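# Remove stained block from upright row, close the gap

## Task

Pull the yellow-brown stained block out of the row of blocks standing on edge and lay it down flat on an empty part of the bench, clear of the row. Then push the row together so the grey blocks once more stand with their faces touching. Nothing may end up off the table, and the result must hold once the robot lets go.

## Robot and tools

Robot: two arms. left_arm sits on the +y side and carries a left hand; right_arm carries a right hand, the mirror image. Measured bases in the scene frame: left_arm (+0.029, +0.247, +0.015) m, right_arm (+0.038, -0.261, +0.021) m, both turned almost nothing about z. A camera stand is fixed to the floor behind the arms.

Scene frame: origin at table-top height, halfway between the two nominal bases. +x points out over the table, +z up, +y toward left_arm. The arm names do not match the left and right of the pictures. All reported hand positions (metres), quaternions (wxyz) and Hand targets use this frame. The reported position can be a few cm wrong, worse at long reach.

Hand point axes (right hand): +z runs along straight fingers toward the tips, +y comes out of the palm face (palm surface at y = -0.062), +x goes across the palm away from the thumb. On the left hand +x points toward the thumb instead. Straight fingertips end roughly 0.11 to 0.14 m out along +z; curled fingers swing toward +y. A rigid mast near the wrist on the palm side (x +0.05 to +0.10, z -0.16 to -0.11, y up to +0.06; x sign flips on the left hand) can strike objects.

execute_actions(actions, cameras). actions is a list of actions, run in turn. Each action lasts 0.5 s and is a table of up to 15 rows, one per 1/30 s step; a short table repeats its final row to fill 15. Every row has exactly 48 numbers, each in [-1, 1], covering both arms even when only one moves:
1-6 left_arm dx, dy, dz, rx, ry, rz; 7-22 left hand slots; 23 left current_limit; 24 left speed; 25-30 right_arm dx, dy, dz, rx, ry, rz; 31-46 right hand slots; 47 right current_limit; 48 right speed.

dx..rz are offsets, not poses: each row gives a displacement from that arm's Hand target as it was when the action began, along the scene axes (not added to the previous row). 1.0 equals 0.6 m of travel or 180 degrees of turn; rx, ry, rz form one rotation vector turning the hand about its Hand target position. A translation longer than 1.0 is scaled back along its direction. Sending the same offset again moves the arm further. Rotations more than 40 degrees from the measured orientation get clipped. The hand often stops short of its target; waiting won't fix that, but the next action (even all zeros) re-requests it, and if it still falls short, send the remaining gap as a new offset. Tiny moves may not start. The right arm sags under load, so aim a bit high. To stop pressing into something, command a target back beyond where the hand point now is.

Hand slots: put grasp numbers a, b, c, d (each -1 to +1) in the first 4 of the 16, and exactly 0 in the other 12, or the row is rejected. All zeros = open, flat hand. a curls index and middle at their outer joints; b bends all three fingers at the knuckle; c swings the thumb across the palm and tips the index toward it; d curls the ring finger. Examples (right-hand axes, tip centres): (0,0,0.75,0) puts the thumb in front of the palm at about y +0.047, z -0.056; (0,0.75,0.75,0) brings index and middle to about y +0.049, z -0.035 next to the thumb, a pinch close to the palm; (0,1,0.75,0) curls fingers further in. To keep a grip or leave a hand alone, repeat its last a, b, c, d.

current_limit maps -1..+1 to 0..550 mA per motor (never below 11 mA); very low limits may not lift a finger. speed sets finger speed to (speed + 1)/2 of 8.5 rad/s. Both begin at +0.4 and -0.6 and stay at whatever was last sent. A finger presses only while its goal lies past the object's surface.

cameras: names from cam_high, cam_low, cam_left_wrist, cam_right_wrist, or ["all"], or []. Images come back only when actions is empty or cameras requests them; an empty actions list with cameras omitted shows all. A wrong name voids the call. All images are 896x504.

zoom_image(camera, region): enlarges part of that camera's newest full image; region = [x0, y0, x1, y1] in pixels from the top-left, no more than 504 wide or 504 tall.

finished_scene(scene): scene is 1 or may be omitted. Irreversible; call only when the block is flat, the row is closed and everything rests on its own.

Results per arm: end_effector_position and end_effector_quat_wxyz, Hand target (the clipped last command; next offsets start here), joint positions, joint velocities ("within noise" means still), joint torques (include arm weight, noisy; numbers 3 and 4 wrap at ±28 N m), motor temperatures. Per hand, one value per motor: hand_goal, hand_measured, hand_current_ma (positive pushes toward -1), hand_state (moving, goal, blocked, overload), plus hand_current_limit and hand_speed. A call returns once the robot is still, up to 3 s after its last action. Time spent thinking also passes while the robot holds its last command.

Cautions: nothing may leave the table. Avoid dropping the block from height, releasing it while moving, slamming or shoving hard, and any contact between the two arms or hands (a hand closing on the other hand's fingers counts). A finger motor drawing 495 mA or more for 5 s in total shuts off for 10 s. Holding loads, reaching far or pushing at unreachable targets heats motors; MOTOR HOT appears at 85 °C and at 100 °C the arm goes limp (OVER-TEMPERATURE FAULT) for 30 s or more. During any arm stop new hand numbers are discarded. A wrist near the waist axis can make the whole arm swing. Loose objects may occasionally get nudged by outside pushes. Joint limits (rad): waist ±2.880, shoulder 0 to 3.142, elbow 0 to 3.019, wrist pitch -1.693 to 1.571, wrist yaw ±1.571, wrist roll ±2.094.

Each tool is called after "Emit:" by a JSON object that holds its "fn" and its "kwargs", one argument or row to a line.

## Session

Emit:
{"fn": "execute_actions", "kwargs": {
  "actions": []
}}

Scene clock: 0.00 s.
left_arm: end_effector_position=(+0.5722, -0.1258, +0.1507) hand_goal=(+0.000, +0.754, +0.576, +0.696, +0.000, +0.754, +0.576, +0.696, +0.000, +0.754, +0.576, +0.696, +0.714, +0.678, +0.226, +0.168) hand_measured=(+0.000, +0.754, +0.576, +0.696, +0.000, +0.754, +0.576, +0.696, +0.000, +0.754, +0.576, +0.696, +0.714, +0.678, +0.226, +0.168) hand_current_ma=(+0, +0, +0, +0, +0, +0, +0, +0, +0, +0, +0, +0, +0, +0, +0, +0) hand_state=(goal, goal, goal, goal, goal, goal, goal, goal, goal, goal, goal, goal, goal, goal, goal, goal) hand_current_limit=0.40 hand_speed=-0.60 end_effector_quat_wxyz=(+0.310, +0.527, +0.746, -0.263) | right_arm: end_effector_position=(+0.3423, -0.4667, +0.3831) hand_goal=(+0.000, +0.754, +0.576, +0.696, +0.000, +0.754, +0.576, +0.696, +0.000, +0.754, +0.576, +0.696, +0.714, +0.678, +0.226, +0.168) hand_measured=(+0.000, +0.754, +0.576, +0.696, +0.000, +0.754, +0.576, +0.696, +0.000, +0.754, +0.576, +0.696, +0.714, +0.678, +0.226, +0.168) hand_current_ma=(+0, +0, +0, +0, +0, +0, +0, +0, +0, +0, +0, +0, +0, +0, +0, +0) hand_state=(goal, goal, goal, goal, goal, goal, goal, goal, goal, goal, goal, goal, goal, goal, goal, goal) hand_current_limit=0.40 hand_speed=-0.60 end_effector_quat_wxyz=(+0.239, +0.791, +0.560, -0.063)
Joint positions: left_arm=[-0.596 1.685 1.231 -0.428 0.523 -1.114] | right_arm=[-0.408 0.858 1.091 -1.447 0.356 -0.125]
Joint velocities: within noise
Joint torques (N m): no reading
Motor temperatures (°C): left_arm=[29 29 27 27 27 29] | right_arm=[27 29 27 29 30 30]
Heat: left arm: hottest waist 29 °C; right arm: hottest wrist yaw 30 °C.
Hand target: left_arm +0.5787, -0.1299, +0.1575; +0.318, +0.527, +0.743, -0.263 | right_arm +0.3449, -0.4677, +0.3954; +0.248, +0.790, +0.557, -0.057

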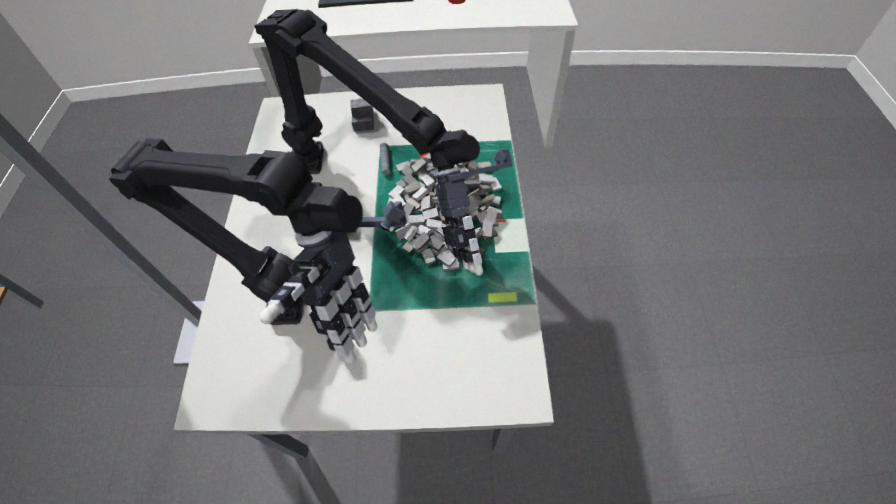

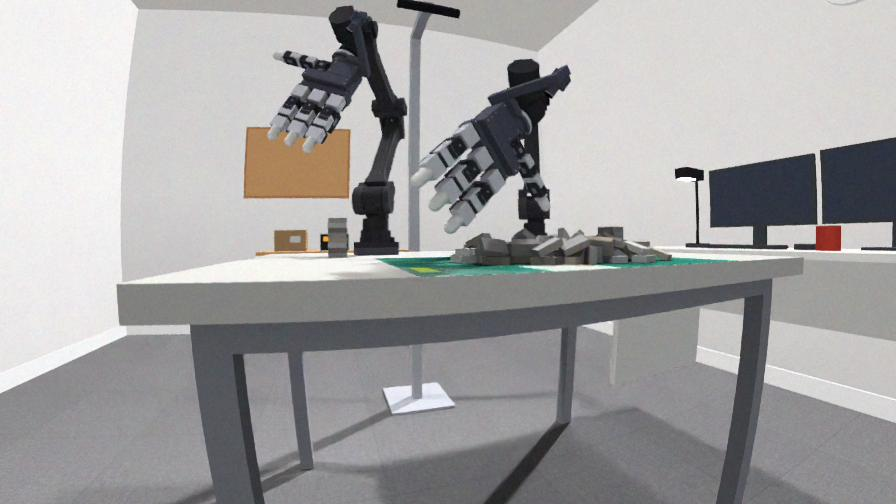

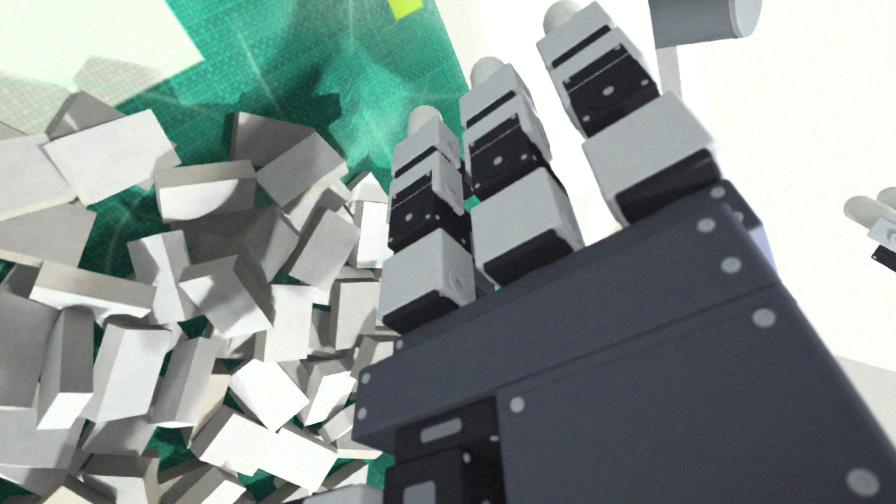

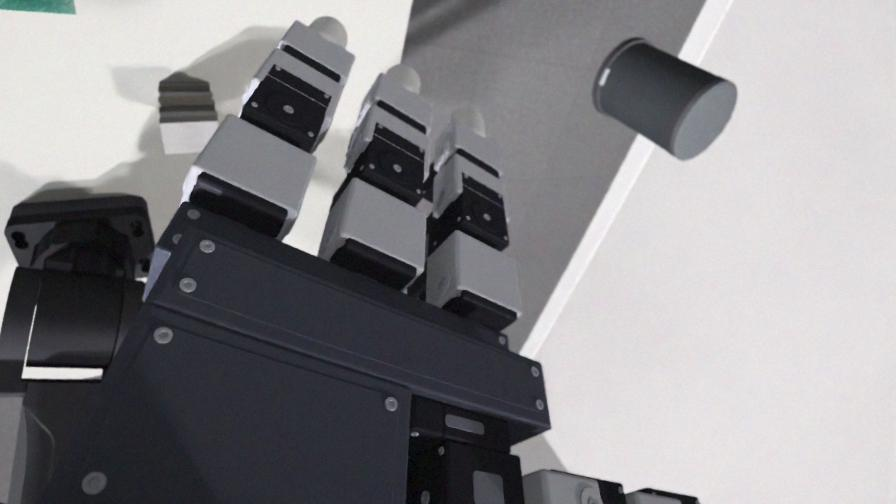

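Emit:
{"fn": "zoom_image", "kwargs": {
  "camera": "cam_high",
  "region": [240, 80, 560, 260]
}}

Emit:
{"fn": "zoom_image", "kwargs": {
  "camera": "cam_low",
  "region": [270, 190, 490, 290]
}}

Emit:
{"fn": "zoom_image", "kwargs": {
  "camera": "cam_right_wrist",
  "region": [0, 0, 320, 240]
}}

Scaled by 1.575 from the camera's 896x504 image, which has a finer 1280x720 frame.

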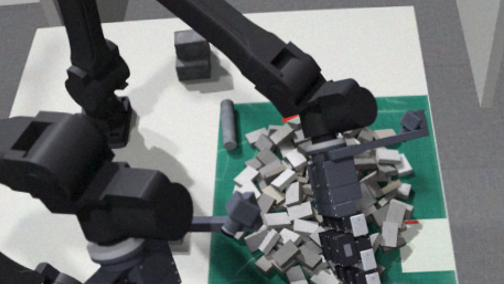

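Scaled by 2.291 from the camera's 896x504 image, which has a finer 1280x720 frame.

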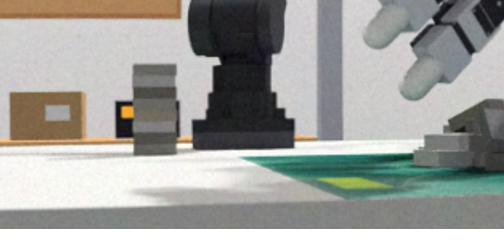

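Scaled by 1.575 from the camera's 896x504 image, which has a finer 1280x720 frame.

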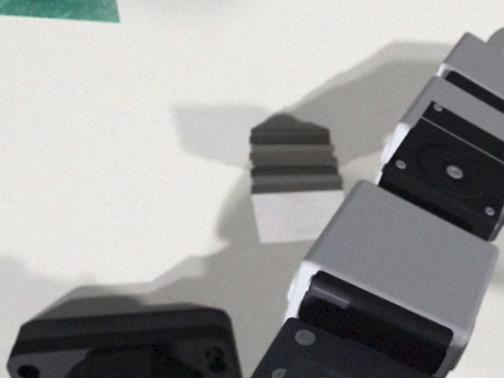

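Emit:
{"fn": "execute_actions", "kwargs": {
  "actions": [
    [[0,0,0.167,0,0,0,0,0,0,0,0,0,0,0,0,0,0,0,0,0,0,0,0.4,-0.6,-0.07,-0.057,0,0,0,-0.048,0,0,0,0,0,0,0,0,0,0,0,0,0,0,0,0,0.4,-0.6]],
    [[0.06,0.155,0,0,0,0.048,0,0,0,0,0,0,0,0,0,0,0,0,0,0,0,0,0.4,-0.6,-0.07,-0.057,0,0,0,-0.048,0,0,0,0,0,0,0,0,0,0,0,0,0,0,0,0,0.4,-0.6]],
    [[0.06,0.155,0,0,0,0.048,0,0,0,0,0,0,0,0,0,0,0,0,0,0,0,0,0.4,-0.6,-0.07,-0.057,0,0,0,-0.048,0,0,0,0,0,0,0,0,0,0,0,0,0,0,0,0,0.4,-0.6]],
    [[0.03,0.155,0,0,0,0.048,0,0,0,0,0,0,0,0,0,0,0,0,0,0,0,0,0.4,-0.6,-0.07,-0.057,0,0,0,-0.048,0,0,0,0,0,0,0,0,0,0,0,0,0,0,0,0,0.4,-0.6]],
    [[0.03,0.155,0,0,0,0.048,0,0,0,0,0,0,0,0,0,0,0,0,0,0,0,0,0.4,-0.6,0,0,0,0,0,0,0,0,0,0,0,0,0,0,0,0,0,0,0,0,0,0,0.4,-0.6]]
  ],
  "cameras": ["all"]
}}

Scene clock: 4.90 s.
left_arm: end_effector_position=(+0.6779, +0.2436, +0.2529) hand_goal=(+0.000, +0.750, +0.580, +0.700, +0.000, +0.750, +0.580, +0.700, +0.000, +0.750, +0.580, +0.700, +0.710, +0.680, +0.230, +0.170) hand_measured=(+0.002, +0.750, +0.578, +0.698, +0.002, +0.748, +0.578, +0.698, +0.002, +0.750, +0.578, +0.698, +0.710, +0.678, +0.226, +0.168) hand_current_ma=(+3, -2, -6, -7, +3, -3, -5, -7, +3, -3, -7, -7, +1, -8, -19, -9) hand_state=(goal, goal, goal, goal, goal, goal, goal, goal, goal, goal, goal, goal, goal, goal, goal, goal) hand_current_limit=0.40 hand_speed=-0.60 end_effector_quat_wxyz=(+0.380, +0.286, +0.866, -0.155) | right_arm: end_effector_position=(+0.1736, -0.5977, +0.3824) hand_goal=(+0.000, +0.750, +0.580, +0.700, +0.000, +0.750, +0.580, +0.700, +0.000, +0.750, +0.580, +0.700, +0.710, +0.680, +0.230, +0.170) hand_measured=(+0.000, +0.752, +0.578, +0.698, +0.000, +0.754, +0.578, +0.698, +0.000, +0.752, +0.578, +0.698, +0.712, +0.678, +0.224, +0.168) hand_current_ma=(-1, +6, -5, -5, -1, +9, -5, -6, -1, +8, -5, -6, +7, -7, -22, -8) hand_state=(goal, goal, goal, goal, goal, goal, goal, goal, goal, goal, goal, goal, goal, goal, goal, goal) hand_current_limit=0.40 hand_speed=-0.60 end_effector_quat_wxyz=(+0.206, +0.922, +0.300, -0.133)
Joint positions: left_arm=[-0.002 1.569 1.362 -0.66 0.514 -1.115] | right_arm=[-0.99 0.855 1.091 -1.465 0.366 -0.102]
Joint torques (N m): left_arm=[-0.44 -10.81 12.83 0.95 0.41 -0.1] | right_arm=[-1.55 -3.43 11.25 1.58 0.38 -0.21]
Heat: left arm: hottest waist 29 °C; right arm: hottest wrist yaw 31 °C.
Hand target: left_arm +0.6867, +0.2422, +0.2577; +0.381, +0.283, +0.866, -0.157 | right_arm +0.1769, -0.6045, +0.3955; +0.220, +0.920, +0.297, -0.128
Off the commanded pose: left_arm 0.010 m, 0 deg | right_arm 0.015 m, 2 deg.
camera_calibration:
cam_left_wrist: T_world_to_cam=[[0.0395998, -0.770322, 0.636425, -0.0380854], [-0.975863, 0.10708, 0.190329, 0.54041], [-0.214763, -0.6286, -0.747488, 0.612469], [0, 0, 0, 1]] pos_world=[0.66041, 0.297793, 0.379196]
cam_right_wrist: T_world_to_cam=[[-0.278754, -0.829829, 0.483404, -0.59763], [-0.562633, 0.54904, 0.618061, 0.144187], [-0.778293, -0.0996924, -0.619936, 0.439308], [0, 0, 0, 1]] pos_world=[0.256443, -0.5313, 0.472123]

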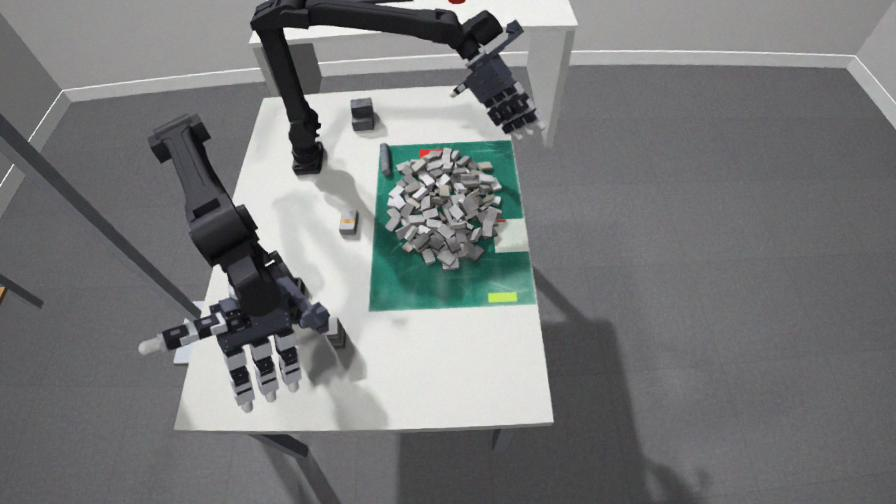

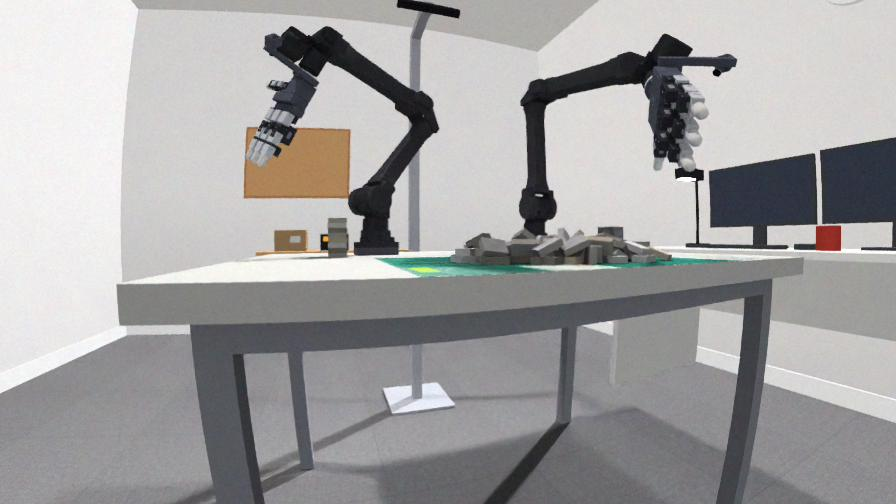

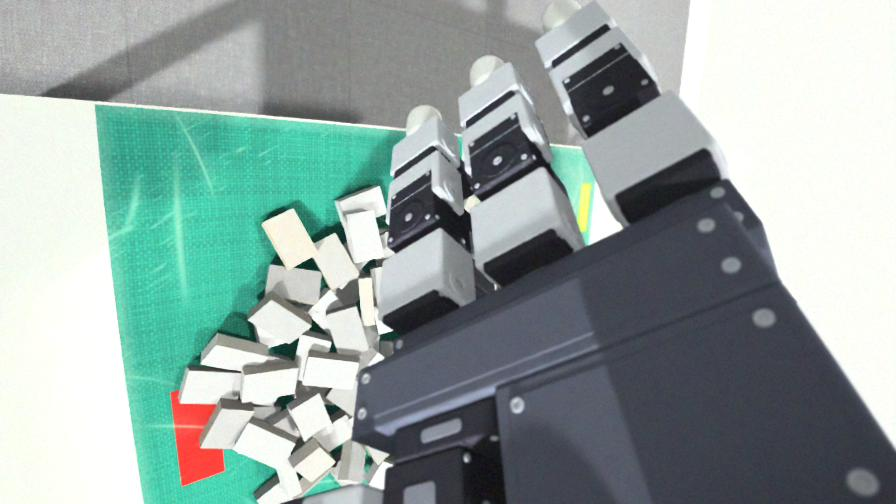

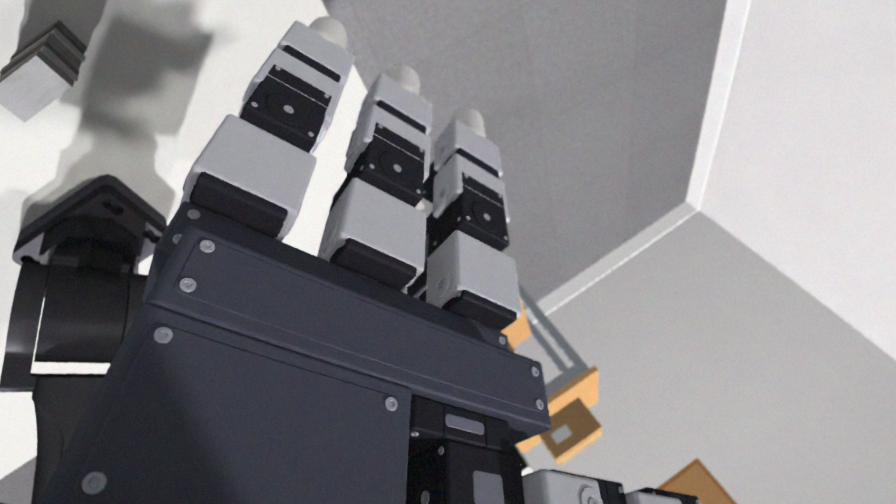

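Emit:
{"fn": "zoom_image", "kwargs": {
  "camera": "cam_high",
  "region": [320, 190, 380, 250]
}}

Emit:
{"fn": "zoom_image", "kwargs": {
  "camera": "cam_high",
  "region": [290, 70, 550, 300]
}}

Emit:
{"fn": "zoom_image", "kwargs": {
  "camera": "cam_low",
  "region": [300, 200, 700, 290]
}}

Scaled by 8.400 from the camera's 896x504 image, which has a finer 1280x720 frame.

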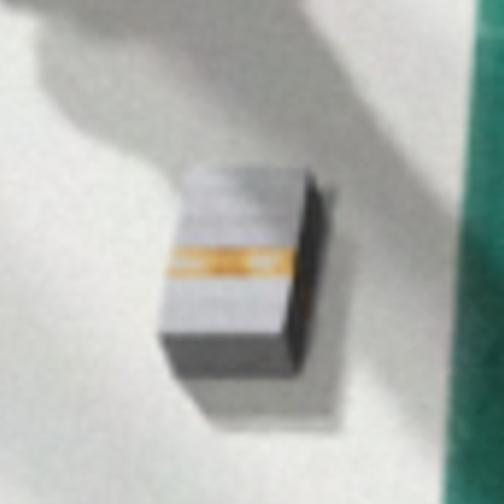

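Scaled by 1.938 from the camera's 896x504 image, which has a finer 1280x720 frame.

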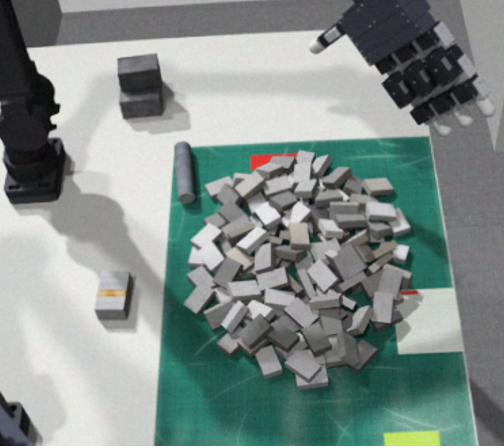

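Scaled by 1.260 from the camera's 896x504 image, which has a finer 1280x720 frame.

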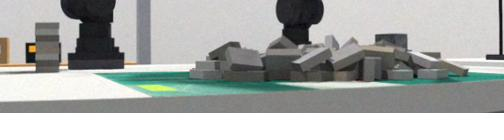

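Emit:
{"fn": "execute_actions", "kwargs": {
  "actions": [
    [[-0.0825,-0.115,-0.0133,0.0112,0.0498,-0.0497,0,0,0,0,0,0,0,0,0,0,0,0,0,0,0,0,0.4,-0.6,0.035,0.03,0,0,0,0.024,0,0,0,0,0,0,0,0,0,0,0,0,0,0,0,0,0.4,-0.6]],
    [[-0.0825,-0.115,-0.0133,0.0112,0.0498,-0.0497,0,0,0,0,0,0,0,0,0,0,0,0,0,0,0,0,0.4,-0.6,0.035,0.03,0,0,0,0.024,0,0,0,0,0,0,0,0,0,0,0,0,0,0,0,0,0.4,-0.6]],
    [[-0.114,-0.084,-0.004,0.0112,0.0498,-0.0497,0,0,0,0,0,0,0,0,0,0,0,0,0,0,0,0,0.4,-0.6,0.035,0.03,0,0,0,0.024,0,0,0,0,0,0,0,0,0,0,0,0,0,0,0,0,0.4,-0.6]],
    [[-0.114,-0.084,-0.004,0.0112,0.0498,-0.0497,0,0,0,0,0,0,0,0,0,0,0,0,0,0,0,0,0.4,-0.6,0.035,0.03,0,0,0,0.024,0,0,0,0,0,0,0,0,0,0,0,0,0,0,0,0,0.4,-0.6]]
  ],
  "cameras": ["all"]
}}

Scene clock: 24.80 s.
left_arm: end_effector_position=(+0.4391, +0.0065, +0.2230) hand_goal=(+0.000, +0.750, +0.580, +0.700, +0.000, +0.750, +0.580, +0.700, +0.000, +0.750, +0.580, +0.700, +0.710, +0.680, +0.230, +0.170) hand_measured=(+0.002, +0.744, +0.578, +0.698, +0.002, +0.744, +0.578, +0.698, +0.002, +0.746, +0.578, +0.698, +0.708, +0.678, +0.226, +0.168) hand_current_ma=(+3, -17, -6, -7, +3, -19, -5, -7, +3, -16, -7, -7, -8, -8, -19, -9) hand_state=(goal, goal, goal, goal, goal, goal, goal, goal, goal, goal, goal, goal, goal, goal, goal, goal) hand_current_limit=0.40 hand_speed=-0.60 end_effector_quat_wxyz=(+0.001, +0.489, +0.825, -0.285) | right_arm: end_effector_position=(+0.2630, -0.5358, +0.3930) hand_goal=(+0.000, +0.750, +0.580, +0.700, +0.000, +0.750, +0.580, +0.700, +0.000, +0.750, +0.580, +0.700, +0.710, +0.680, +0.230, +0.170) hand_measured=(+0.000, +0.752, +0.578, +0.698, +0.000, +0.754, +0.578, +0.698, +0.000, +0.752, +0.578, +0.698, +0.714, +0.678, +0.224, +0.168) hand_current_ma=(-1, +6, -4, -5, -1, +9, -5, -6, -1, +8, -5, -6, +8, -7, -22, -8) hand_state=(goal, goal, goal, goal, goal, goal, goal, goal, goal, goal, goal, goal, goal, goal, goal, goal) hand_current_limit=0.40 hand_speed=-0.60 end_effector_quat_wxyz=(+0.238, +0.864, +0.434, -0.094)
Joint positions: left_arm=[-0.49 1.532 1.432 -1.507 0.576 -0.967] | right_arm=[-0.682 0.822 1.091 -1.466 0.366 -0.102]
Joint torques (N m): left_arm=[0.26 -10.17 12.49 -0.32 0.53 0.02] | right_arm=[-0.56 -4.13 9.76 0.32 0.66 0.02]
Heat: left arm: hottest elbow 31 °C; right arm: hottest elbow 31 °C.
Hand target: left_arm +0.4508, +0.0033, +0.2368; +0.015, +0.495, +0.821, -0.283 | right_arm +0.2610, -0.5325, +0.3954; +0.237, +0.865, +0.432, -0.094
Off the commanded pose: left_arm 0.018 m, 2 deg | right_arm 0.005 m, 0 deg.
camera_calibration:
cam_left_wrist: T_world_to_cam=[[-0.0785082, -0.844037, 0.530508, -0.116352], [-0.445216, 0.505819, 0.738871, -0.0195325], [-0.891975, -0.178183, -0.415489, 0.610126], [0, 0, 0, 1]] pos_world=[0.526386, 0.0203889, 0.329658]
cam_right_wrist: T_world_to_cam=[[-0.0259446, -0.865395, 0.500419, -0.618809], [-0.717189, 0.364838, 0.593745, 0.105498], [-0.696395, -0.34349, -0.630117, 0.373472], [0, 0, 0, 1]] pos_world=[0.319691, -0.44572, 0.482356]

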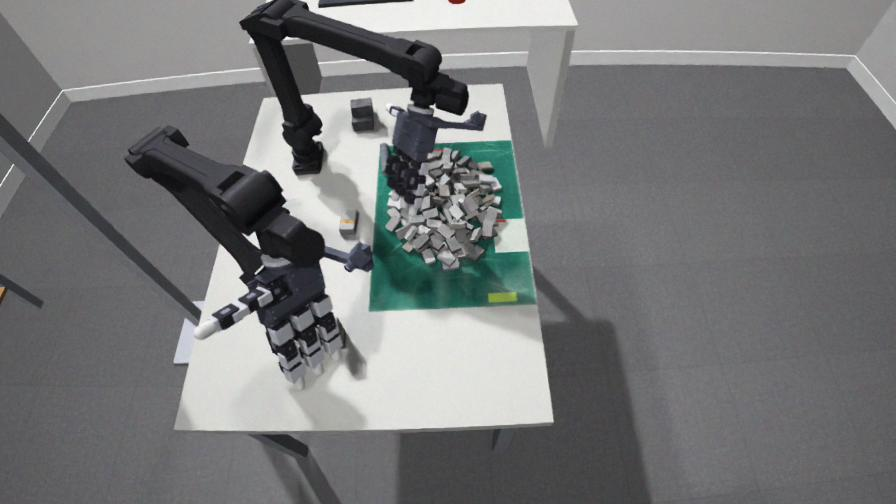

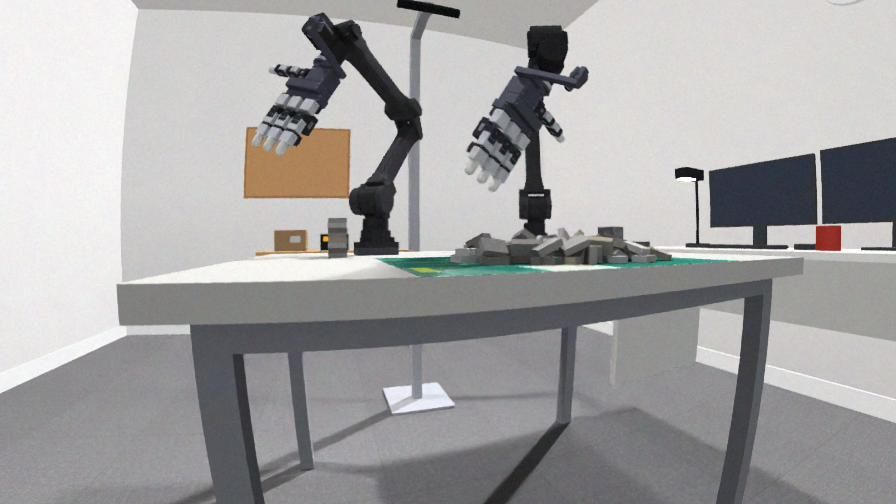

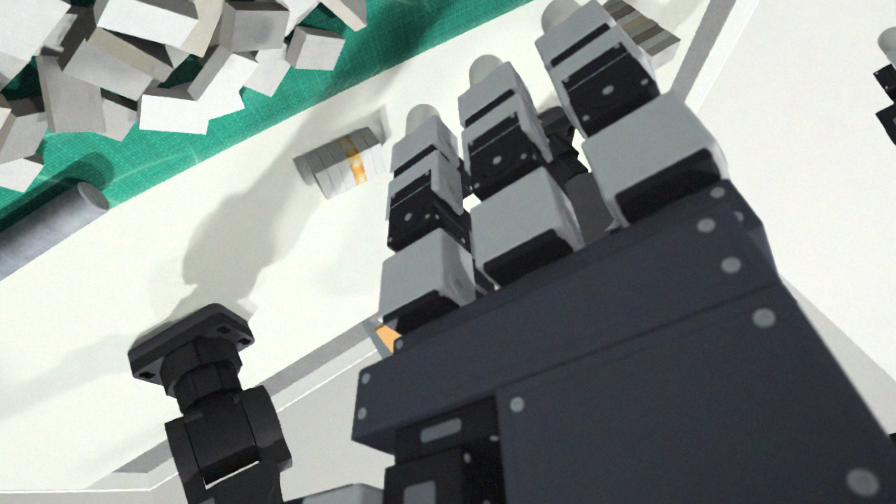

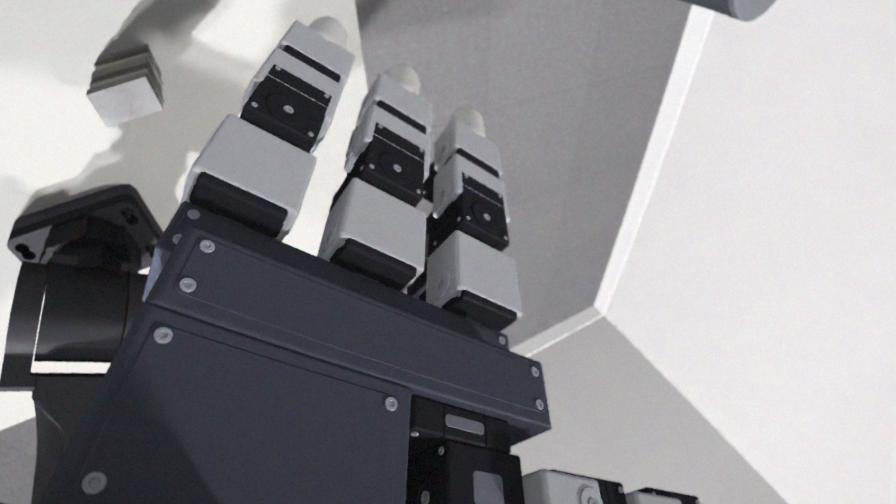

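Emit:
{"fn": "zoom_image", "kwargs": {
  "camera": "cam_left_wrist",
  "region": [260, 100, 420, 220]
}}

Emit:
{"fn": "zoom_image", "kwargs": {
  "camera": "cam_high",
  "region": [320, 190, 380, 250]
}}

Scaled by 3.150 from the camera's 896x504 image, which has a finer 1280x720 frame.

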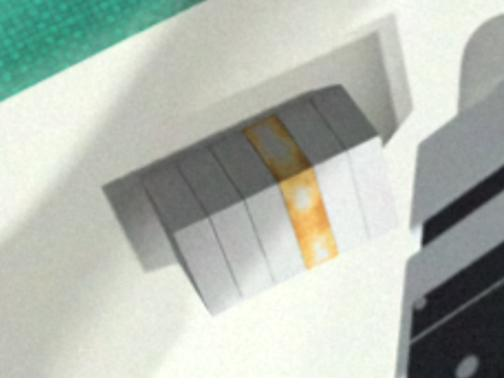

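Scaled by 8.400 from the camera's 896x504 image, which has a finer 1280x720 frame.

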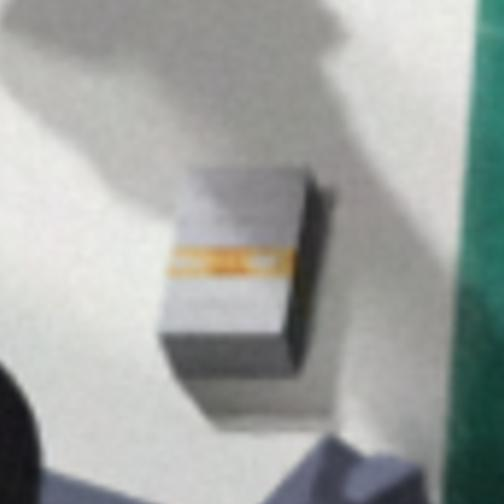

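Emit:
{"fn": "zoom_image", "kwargs": {
  "camera": "cam_left_wrist",
  "region": [280, 110, 400, 210]
}}

Emit:
{"fn": "zoom_image", "kwargs": {
  "camera": "cam_right_wrist",
  "region": [60, 20, 200, 150]
}}

Scaled by 4.200 from the camera's 896x504 image, which has a finer 1280x720 frame.

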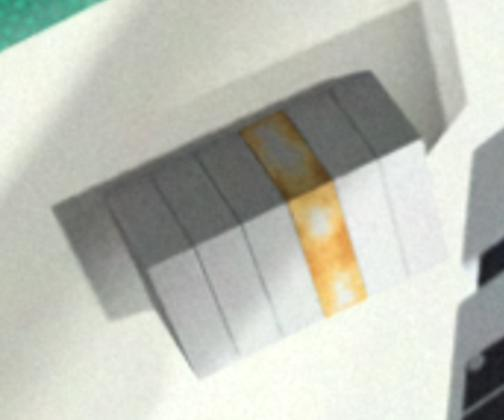

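Scaled by 3.600 from the camera's 896x504 image, which has a finer 1280x720 frame.

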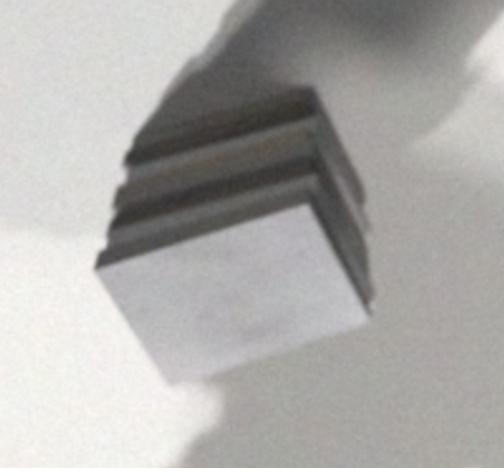

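Emit:
{"fn": "execute_actions", "kwargs": {
  "actions": [
    [[-0.134,-0.046,-0.009,0.0112,0.0498,-0.0497,0.6,-0.1,0.75,0,0,0,0,0,0,0,0,0,0,0,0,0,0.4,-0.6,0,0,0,0,0,0,0,0,0,0,0,0,0,0,0,0,0,0,0,0,0,0,0.4,-0.6]],
    [[-0.134,-0.046,-0.009,0.0112,0.0498,-0.0497,0.6,-0.1,0.75,0,0,0,0,0,0,0,0,0,0,0,0,0,0.4,-0.6,0,0,0,0,0,0,0,0,0,0,0,0,0,0,0,0,0,0,0,0,0,0,0.4,-0.6]],
    [[-0.133,-0.009,-0.022,0.0112,0.0498,-0.0497,0.6,-0.1,0.75,0,0,0,0,0,0,0,0,0,0,0,0,0,0.4,-0.6,0,0,0,0,0,0,0,0,0,0,0,0,0,0,0,0,0,0,0,0,0,0,0.4,-0.6]],
    [[-0.133,-0.009,-0.022,0.0112,0.0498,-0.0497,0.6,-0.1,0.75,0,0,0,0,0,0,0,0,0,0,0,0,0,0.4,-0.6,0,0,0,0,0,0,0,0,0,0,0,0,0,0,0,0,0,0,0,0,0,0,0.4,-0.6]]
  ],
  "cameras": ["all"]
}}

Scene clock: 37.17 s.
left_arm: end_effector_position=(+0.1312, -0.0668, +0.1977) hand_goal=(+0.000, +0.682, -0.402, +0.110, +0.000, +0.776, -0.360, +0.056, +0.000, +1.000, +0.580, +0.620, -0.504, +0.680, +0.042, -0.052) hand_measured=(+0.002, +0.678, -0.398, +0.114, +0.002, +0.766, -0.358, +0.060, +0.002, +0.984, +0.578, +0.622, -0.502, +0.678, +0.042, -0.050) hand_current_ma=(+3, -12, +10, +9, +3, -33, +7, +10, +3, -58, -7, +7, +5, -7, -2, +6) hand_state=(goal, goal, goal, goal, goal, goal, goal, goal, goal, goal, goal, goal, goal, goal, goal, goal) hand_current_limit=0.40 hand_speed=-0.60 end_effector_quat_wxyz=(-0.244, +0.608, +0.671, -0.347) | right_arm: end_effector_position=(+0.2630, -0.5358, +0.3930) hand_goal=(+0.000, +0.750, +0.580, +0.700, +0.000, +0.750, +0.580, +0.700, +0.000, +0.750, +0.580, +0.700, +0.710, +0.680, +0.230, +0.170) hand_measured=(+0.000, +0.752, +0.578, +0.698, +0.000, +0.754, +0.578, +0.698, +0.000, +0.752, +0.578, +0.698, +0.714, +0.678, +0.224, +0.168) hand_current_ma=(-1, +6, -4, -5, -1, +9, -5, -6, -1, +8, -5, -6, +8, -7, -22, -8) hand_state=(goal, goal, goal, goal, goal, goal, goal, goal, goal, goal, goal, goal, goal, goal, goal, goal) hand_current_limit=0.40 hand_speed=-0.60 end_effector_quat_wxyz=(+0.238, +0.864, +0.434, -0.094)
Joint positions: left_arm=[-1.052 1.364 1.14 -1.698 0.821 -0.982] | right_arm=[-0.682 0.822 1.091 -1.466 0.366 -0.102]
Joint torques (N m): left_arm=[0.03 -7.82 7.95 -0.7 0.82 -0.17] | right_arm=[-0.56 -4.13 9.77 0.34 0.66 0.03]
Motor temperatures (°C): left_arm=[29 30 32 27 28 29] | right_arm=[27 29 32 29 31 30]
Heat: left arm: hottest elbow 32 °C; right arm: hottest elbow 32 °C.
Hand target: left_arm +0.1305, -0.0625, +0.1996; -0.354, +0.610, +0.615, -0.353 | right_arm +0.2610, -0.5325, +0.3954; +0.237, +0.865, +0.432, -0.094
Off the commanded pose: left_arm 0.005 m, 14 deg | right_arm 0.005 m, 0 deg.
joint sent to its limit (left arm) — joint 4 (wrist pitch), lower limit. The joint targets are off in orientation, not in position.
camera_calibration:
cam_left_wrist: T_world_to_cam=[[-0.267949, -0.783029, 0.56131, -0.166059], [0.151105, 0.541248, 0.827175, -0.194117], [-0.95151, 0.306458, -0.026707, 0.27527], [0, 0, 0, 1]] pos_world=[0.246758, -0.109322, 0.26113]
cam_right_wrist: T_world_to_cam=[[-0.0259446, -0.865395, 0.500419, -0.618809], [-0.717189, 0.364838, 0.593745, 0.105498], [-0.696395, -0.34349, -0.630117, 0.373472], [0, 0, 0, 1]] pos_world=[0.319691, -0.44572, 0.482356]

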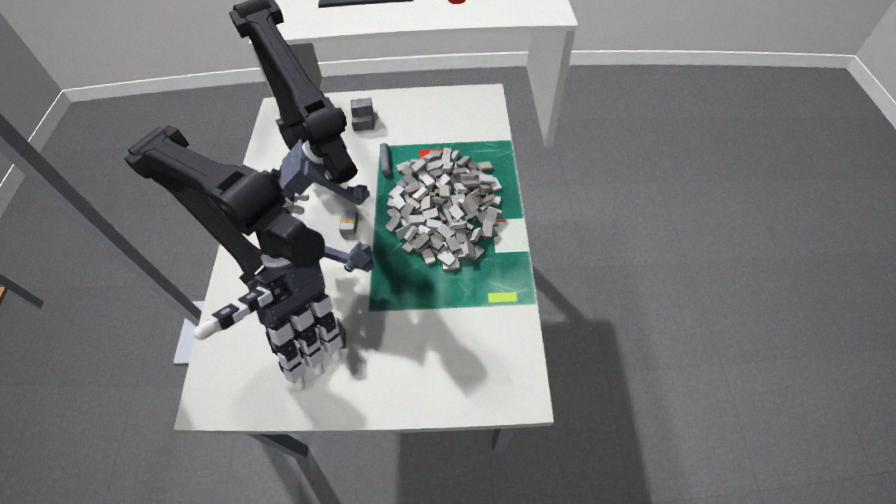

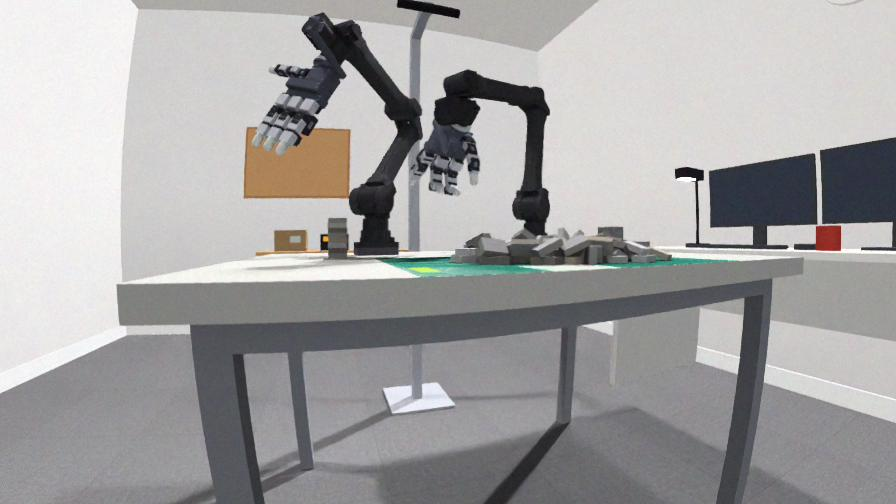

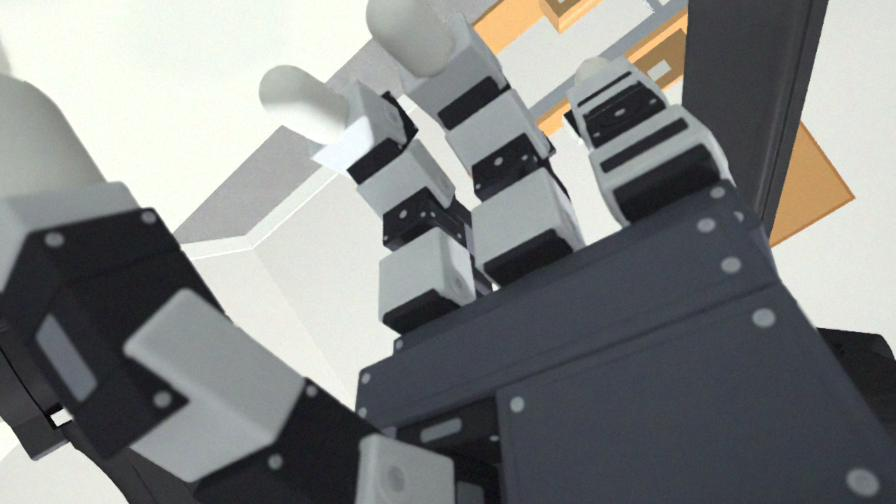

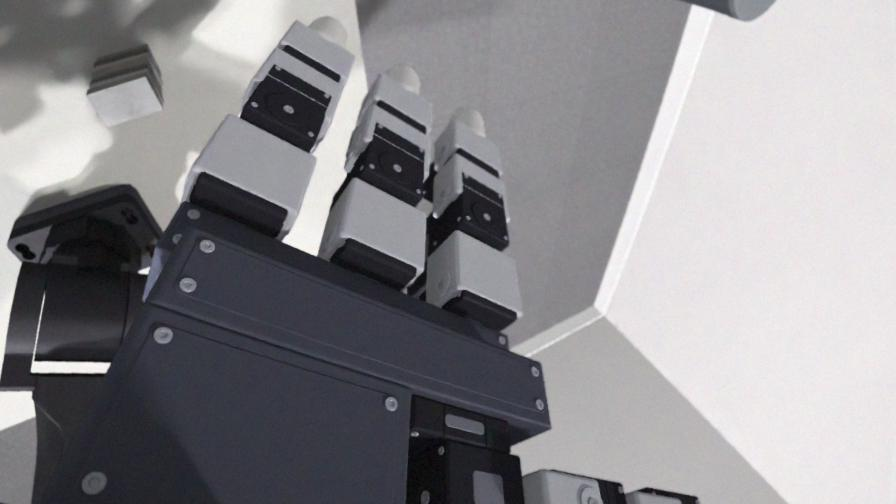

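Emit:
{"fn": "execute_actions", "kwargs": {
  "actions": [
    [[0.0146,0.014,-0.083,0,-0.0139,-0.0095,0.7,-0.1,0.75,-0.3,0,0,0,0,0,0,0,0,0,0,0,0,0.4,-0.6,0,0,0,0,0,0,0,0,0,0,0,0,0,0,0,0,0,0,0,0,0,0,0.4,-0.6]],
    [[0.0146,0.014,-0.083,0,-0.0139,-0.0095,0.7,-0.1,0.75,-0.3,0,0,0,0,0,0,0,0,0,0,0,0,0.4,-0.6,0,0,0,0,0,0,0,0,0,0,0,0,0,0,0,0,0,0,0,0,0,0,0.4,-0.6]]
  ],
  "cameras": ["cam_high","cam_left_wrist","cam_low"]
}}

Scene clock: 44.67 s.
left_arm: end_effector_position=(+0.1457, -0.0454, +0.0991) hand_goal=(+0.000, +0.662, -0.462, +0.016, +0.000, +0.690, -0.520, -0.090, +0.000, +1.000, +1.000, +0.940, -0.494, +0.680, +0.042, -0.068) hand_measured=(+0.002, +0.660, -0.458, +0.020, +0.002, +0.686, -0.516, -0.086, +0.002, +0.984, +0.992, +0.936, -0.496, +0.678, +0.042, -0.066) hand_current_ma=(+3, -9, +14, +9, +3, -11, +12, +10, +3, -58, -26, -10, -7, -7, -2, +8) hand_state=(goal, goal, goal, goal, goal, goal, goal, goal, goal, goal, goal, goal, goal, goal, goal, goal) hand_current_limit=0.40 hand_speed=-0.60 end_effector_quat_wxyz=(-0.325, +0.642, +0.621, -0.311) | right_arm: end_effector_position=(+0.2630, -0.5358, +0.3930) hand_goal=(+0.000, +0.750, +0.580, +0.700, +0.000, +0.750, +0.580, +0.700, +0.000, +0.750, +0.580, +0.700, +0.710, +0.680, +0.230, +0.170) hand_measured=(+0.000, +0.752, +0.578, +0.698, +0.000, +0.754, +0.578, +0.698, +0.000, +0.752, +0.578, +0.698, +0.714, +0.678, +0.224, +0.168) hand_current_ma=(-1, +6, -4, -5, -1, +9, -5, -6, -1, +8, -5, -6, +8, -7, -22, -8) hand_state=(goal, goal, goal, goal, goal, goal, goal, goal, goal, goal, goal, goal, goal, goal, goal, goal) hand_current_limit=0.40 hand_speed=-0.60 end_effector_quat_wxyz=(+0.238, +0.864, +0.434, -0.094)
Joint positions: left_arm=[-1.011 1.587 1.053 -1.698 0.719 -0.709] | right_arm=[-0.682 0.822 1.091 -1.466 0.366 -0.102]
Joint torques (N m): left_arm=[0.21 -8.12 7.08 -1.22 0.48 0.11] | right_arm=[-0.56 -4.13 9.76 0.34 0.66 0.02]
Heat: left arm: hottest elbow 32 °C; right arm: hottest elbow 33 °C.
Hand target: left_arm +0.1479, -0.0457, +0.1000; -0.338, +0.642, +0.611, -0.316 | right_arm +0.2610, -0.5325, +0.3954; +0.237, +0.865, +0.432, -0.094
Off the commanded pose: left_arm 0.002 m, 2 deg | right_arm 0.005 m, 0 deg.
joint sent to its limit (left arm) — joint 4 (wrist pitch), lower limit. The joint targets still meet the commanded pose.
camera_calibration:
cam_left_wrist: T_world_to_cam=[[-0.372791, -0.776968, 0.507295, -0.0691883], [0.294346, 0.419452, 0.858732, -0.155885], [-0.879993, 0.469447, 0.072329, 0.266997], [0, 0, 0, 1]] pos_world=[0.255047, -0.113712, 0.149651]
Images, in order (width x height): cam_high 896x504, cam_low 896x504, cam_left_wrist 896x504.

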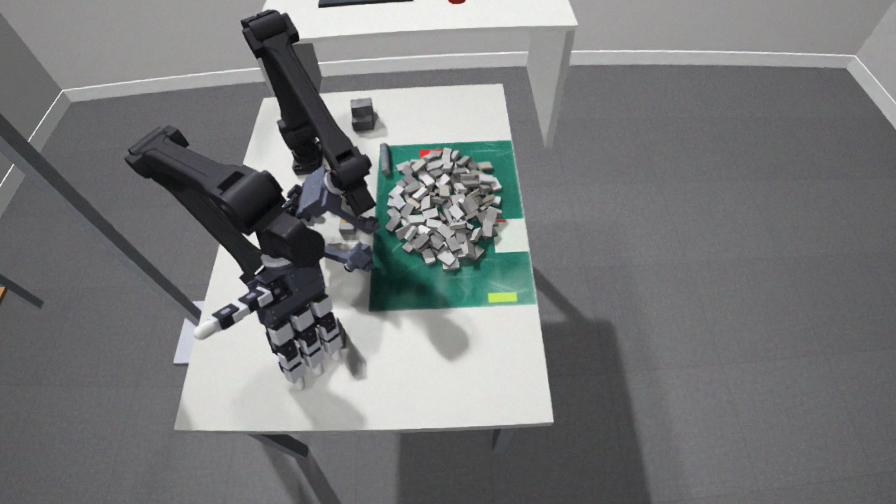

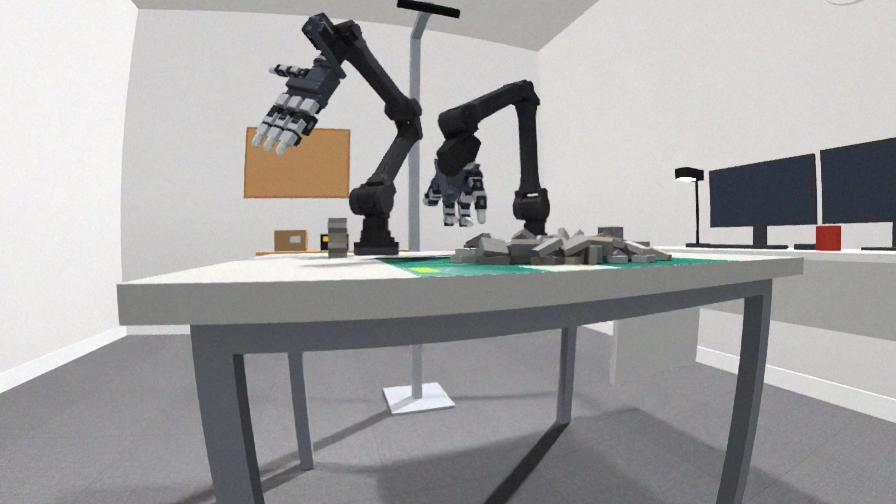

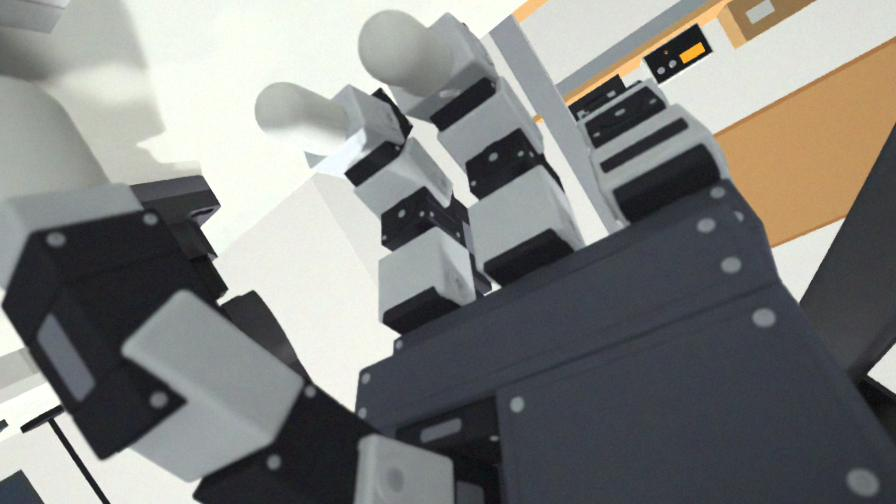

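Emit:
{"fn": "zoom_image", "kwargs": {
  "camera": "cam_high",
  "region": [300, 180, 400, 260]
}}

Emit:
{"fn": "zoom_image", "kwargs": {
  "camera": "cam_left_wrist",
  "region": [0, 0, 448, 252]
}}

Scaled by 5.040 from the camera's 896x504 image, which has a finer 1280x720 frame.

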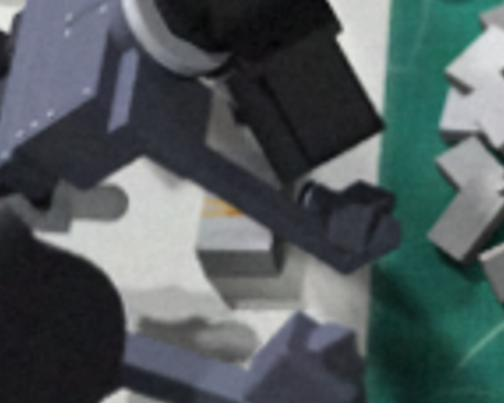

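Scaled by 1.125 from the camera's 896x504 image, which has a finer 1280x720 frame.

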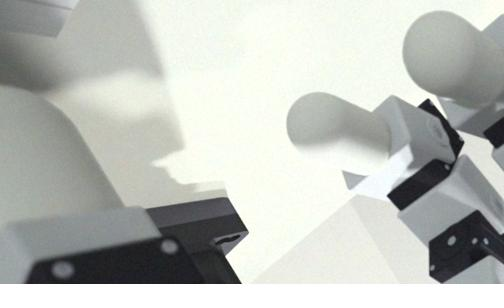

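Emit:
{"fn": "execute_actions", "kwargs": {
  "actions": [
    [[0.014,0.001,-0.0833,0,0,0,0.7,-0.15,0.75,-0.3,0,0,0,0,0,0,0,0,0,0,0,0,0.4,-0.6,0,0,0,0,0,0,0,0,0,0,0,0,0,0,0,0,0,0,0,0,0,0,0.4,-0.6]]
  ],
  "cameras": ["cam_high","cam_left_wrist"]
}}

Emit:
{"fn": "zoom_image", "kwargs": {
  "camera": "cam_left_wrist",
  "region": [0, 0, 400, 225]
}}

Emit:
{"fn": "zoom_image", "kwargs": {
  "camera": "cam_high",
  "region": [300, 180, 400, 260]
}}

Scene clock: 48.77 s.
left_arm: end_effector_position=(+0.1529, -0.0421, +0.0528) hand_goal=(+0.000, +0.730, -0.478, +0.006, +0.000, +0.778, -0.510, -0.090, +0.000, +1.000, +1.000, +0.930, -0.494, +0.680, +0.042, -0.078) hand_measured=(+0.002, +0.718, -0.474, +0.010, +0.002, +0.764, -0.512, -0.086, +0.002, +0.984, +0.992, +0.932, -0.496, +0.678, +0.042, -0.076) hand_current_ma=(+3, -42, +13, +9, +3, -50, -3, +10, +3, -58, -26, +6, -7, -7, -2, +9) hand_state=(goal, goal, goal, goal, goal, goal, goal, goal, goal, goal, goal, goal, goal, goal, goal, goal) hand_current_limit=0.40 hand_speed=-0.60 end_effector_quat_wxyz=(-0.344, +0.638, +0.614, -0.313) | right_arm: end_effector_position=(+0.2630, -0.5358, +0.3930) hand_goal=(+0.000, +0.750, +0.580, +0.700, +0.000, +0.750, +0.580, +0.700, +0.000, +0.750, +0.580, +0.700, +0.710, +0.680, +0.230, +0.170) hand_measured=(+0.000, +0.752, +0.578, +0.698, +0.000, +0.754, +0.578, +0.698, +0.000, +0.752, +0.578, +0.698, +0.714, +0.678, +0.224, +0.168) hand_current_ma=(-1, +6, -4, -5, -1, +9, -5, -6, -1, +8, -5, -6, +8, -7, -22, -8) hand_state=(goal, goal, goal, goal, goal, goal, goal, goal, goal, goal, goal, goal, goal, goal, goal, goal) hand_current_limit=0.40 hand_speed=-0.60 end_effector_quat_wxyz=(+0.238, +0.864, +0.434, -0.094)
Joint positions: left_arm=[-0.987 1.697 1.028 -1.631 0.705 -0.657] | right_arm=[-0.682 0.822 1.091 -1.466 0.366 -0.102]
Joint torques (N m): left_arm=[0.21 -9.05 6.16 -0.75 0.48 0.09] | right_arm=[-0.5 -4.19 9.77 0.34 0.66 0.02]
Heat: left arm: hottest elbow 32 °C; right arm: hottest elbow 33 °C.
Hand target: left_arm +0.1564, -0.0452, +0.0500; -0.337, +0.642, +0.611, -0.316 | right_arm +0.2610, -0.5325, +0.3954; +0.237, +0.865, +0.432, -0.094
Off the commanded pose: left_arm 0.005 m, 1 deg | right_arm 0.005 m, 0 deg.
camera_calibration:
cam_left_wrist: T_world_to_cam=[[-0.368201, -0.782083, 0.502768, -0.041165], [0.327254, 0.397136, 0.857431, -0.12547], [-0.870249, 0.480239, 0.109714, 0.272109], [0, 0, 0, 1]] pos_world=[0.262706, -0.113043, 0.0984239]
Images, in order (width x height): cam_high 896x504, cam_left_wrist 896x504.

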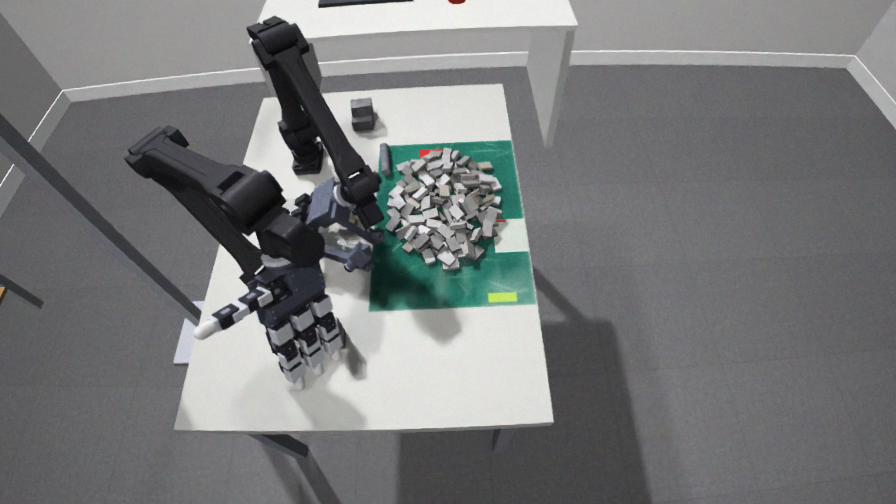

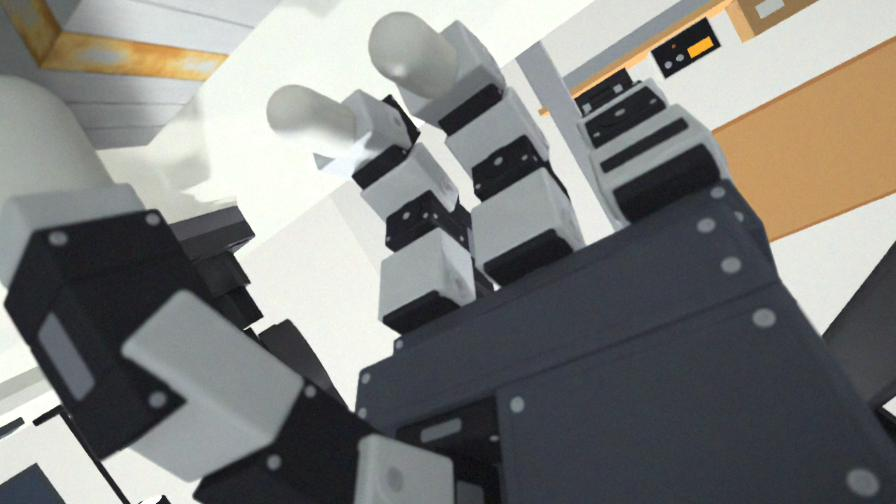

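Scaled by 1.260 from the camera's 896x504 image, which has a finer 1280x720 frame.

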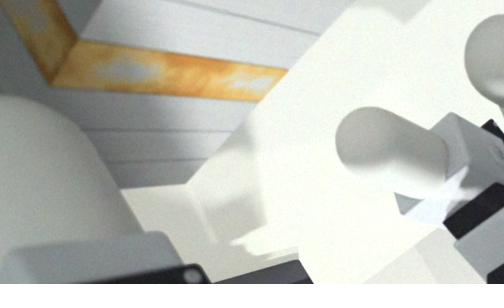

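Scaled by 5.040 from the camera's 896x504 image, which has a finer 1280x720 frame.

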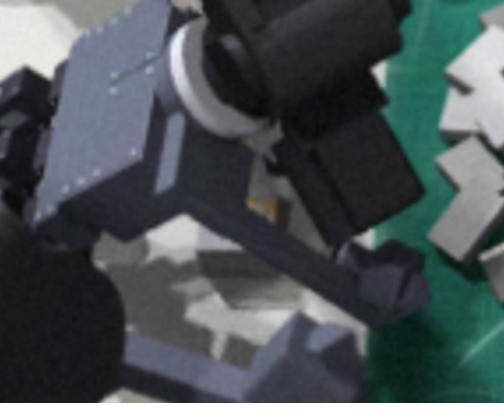

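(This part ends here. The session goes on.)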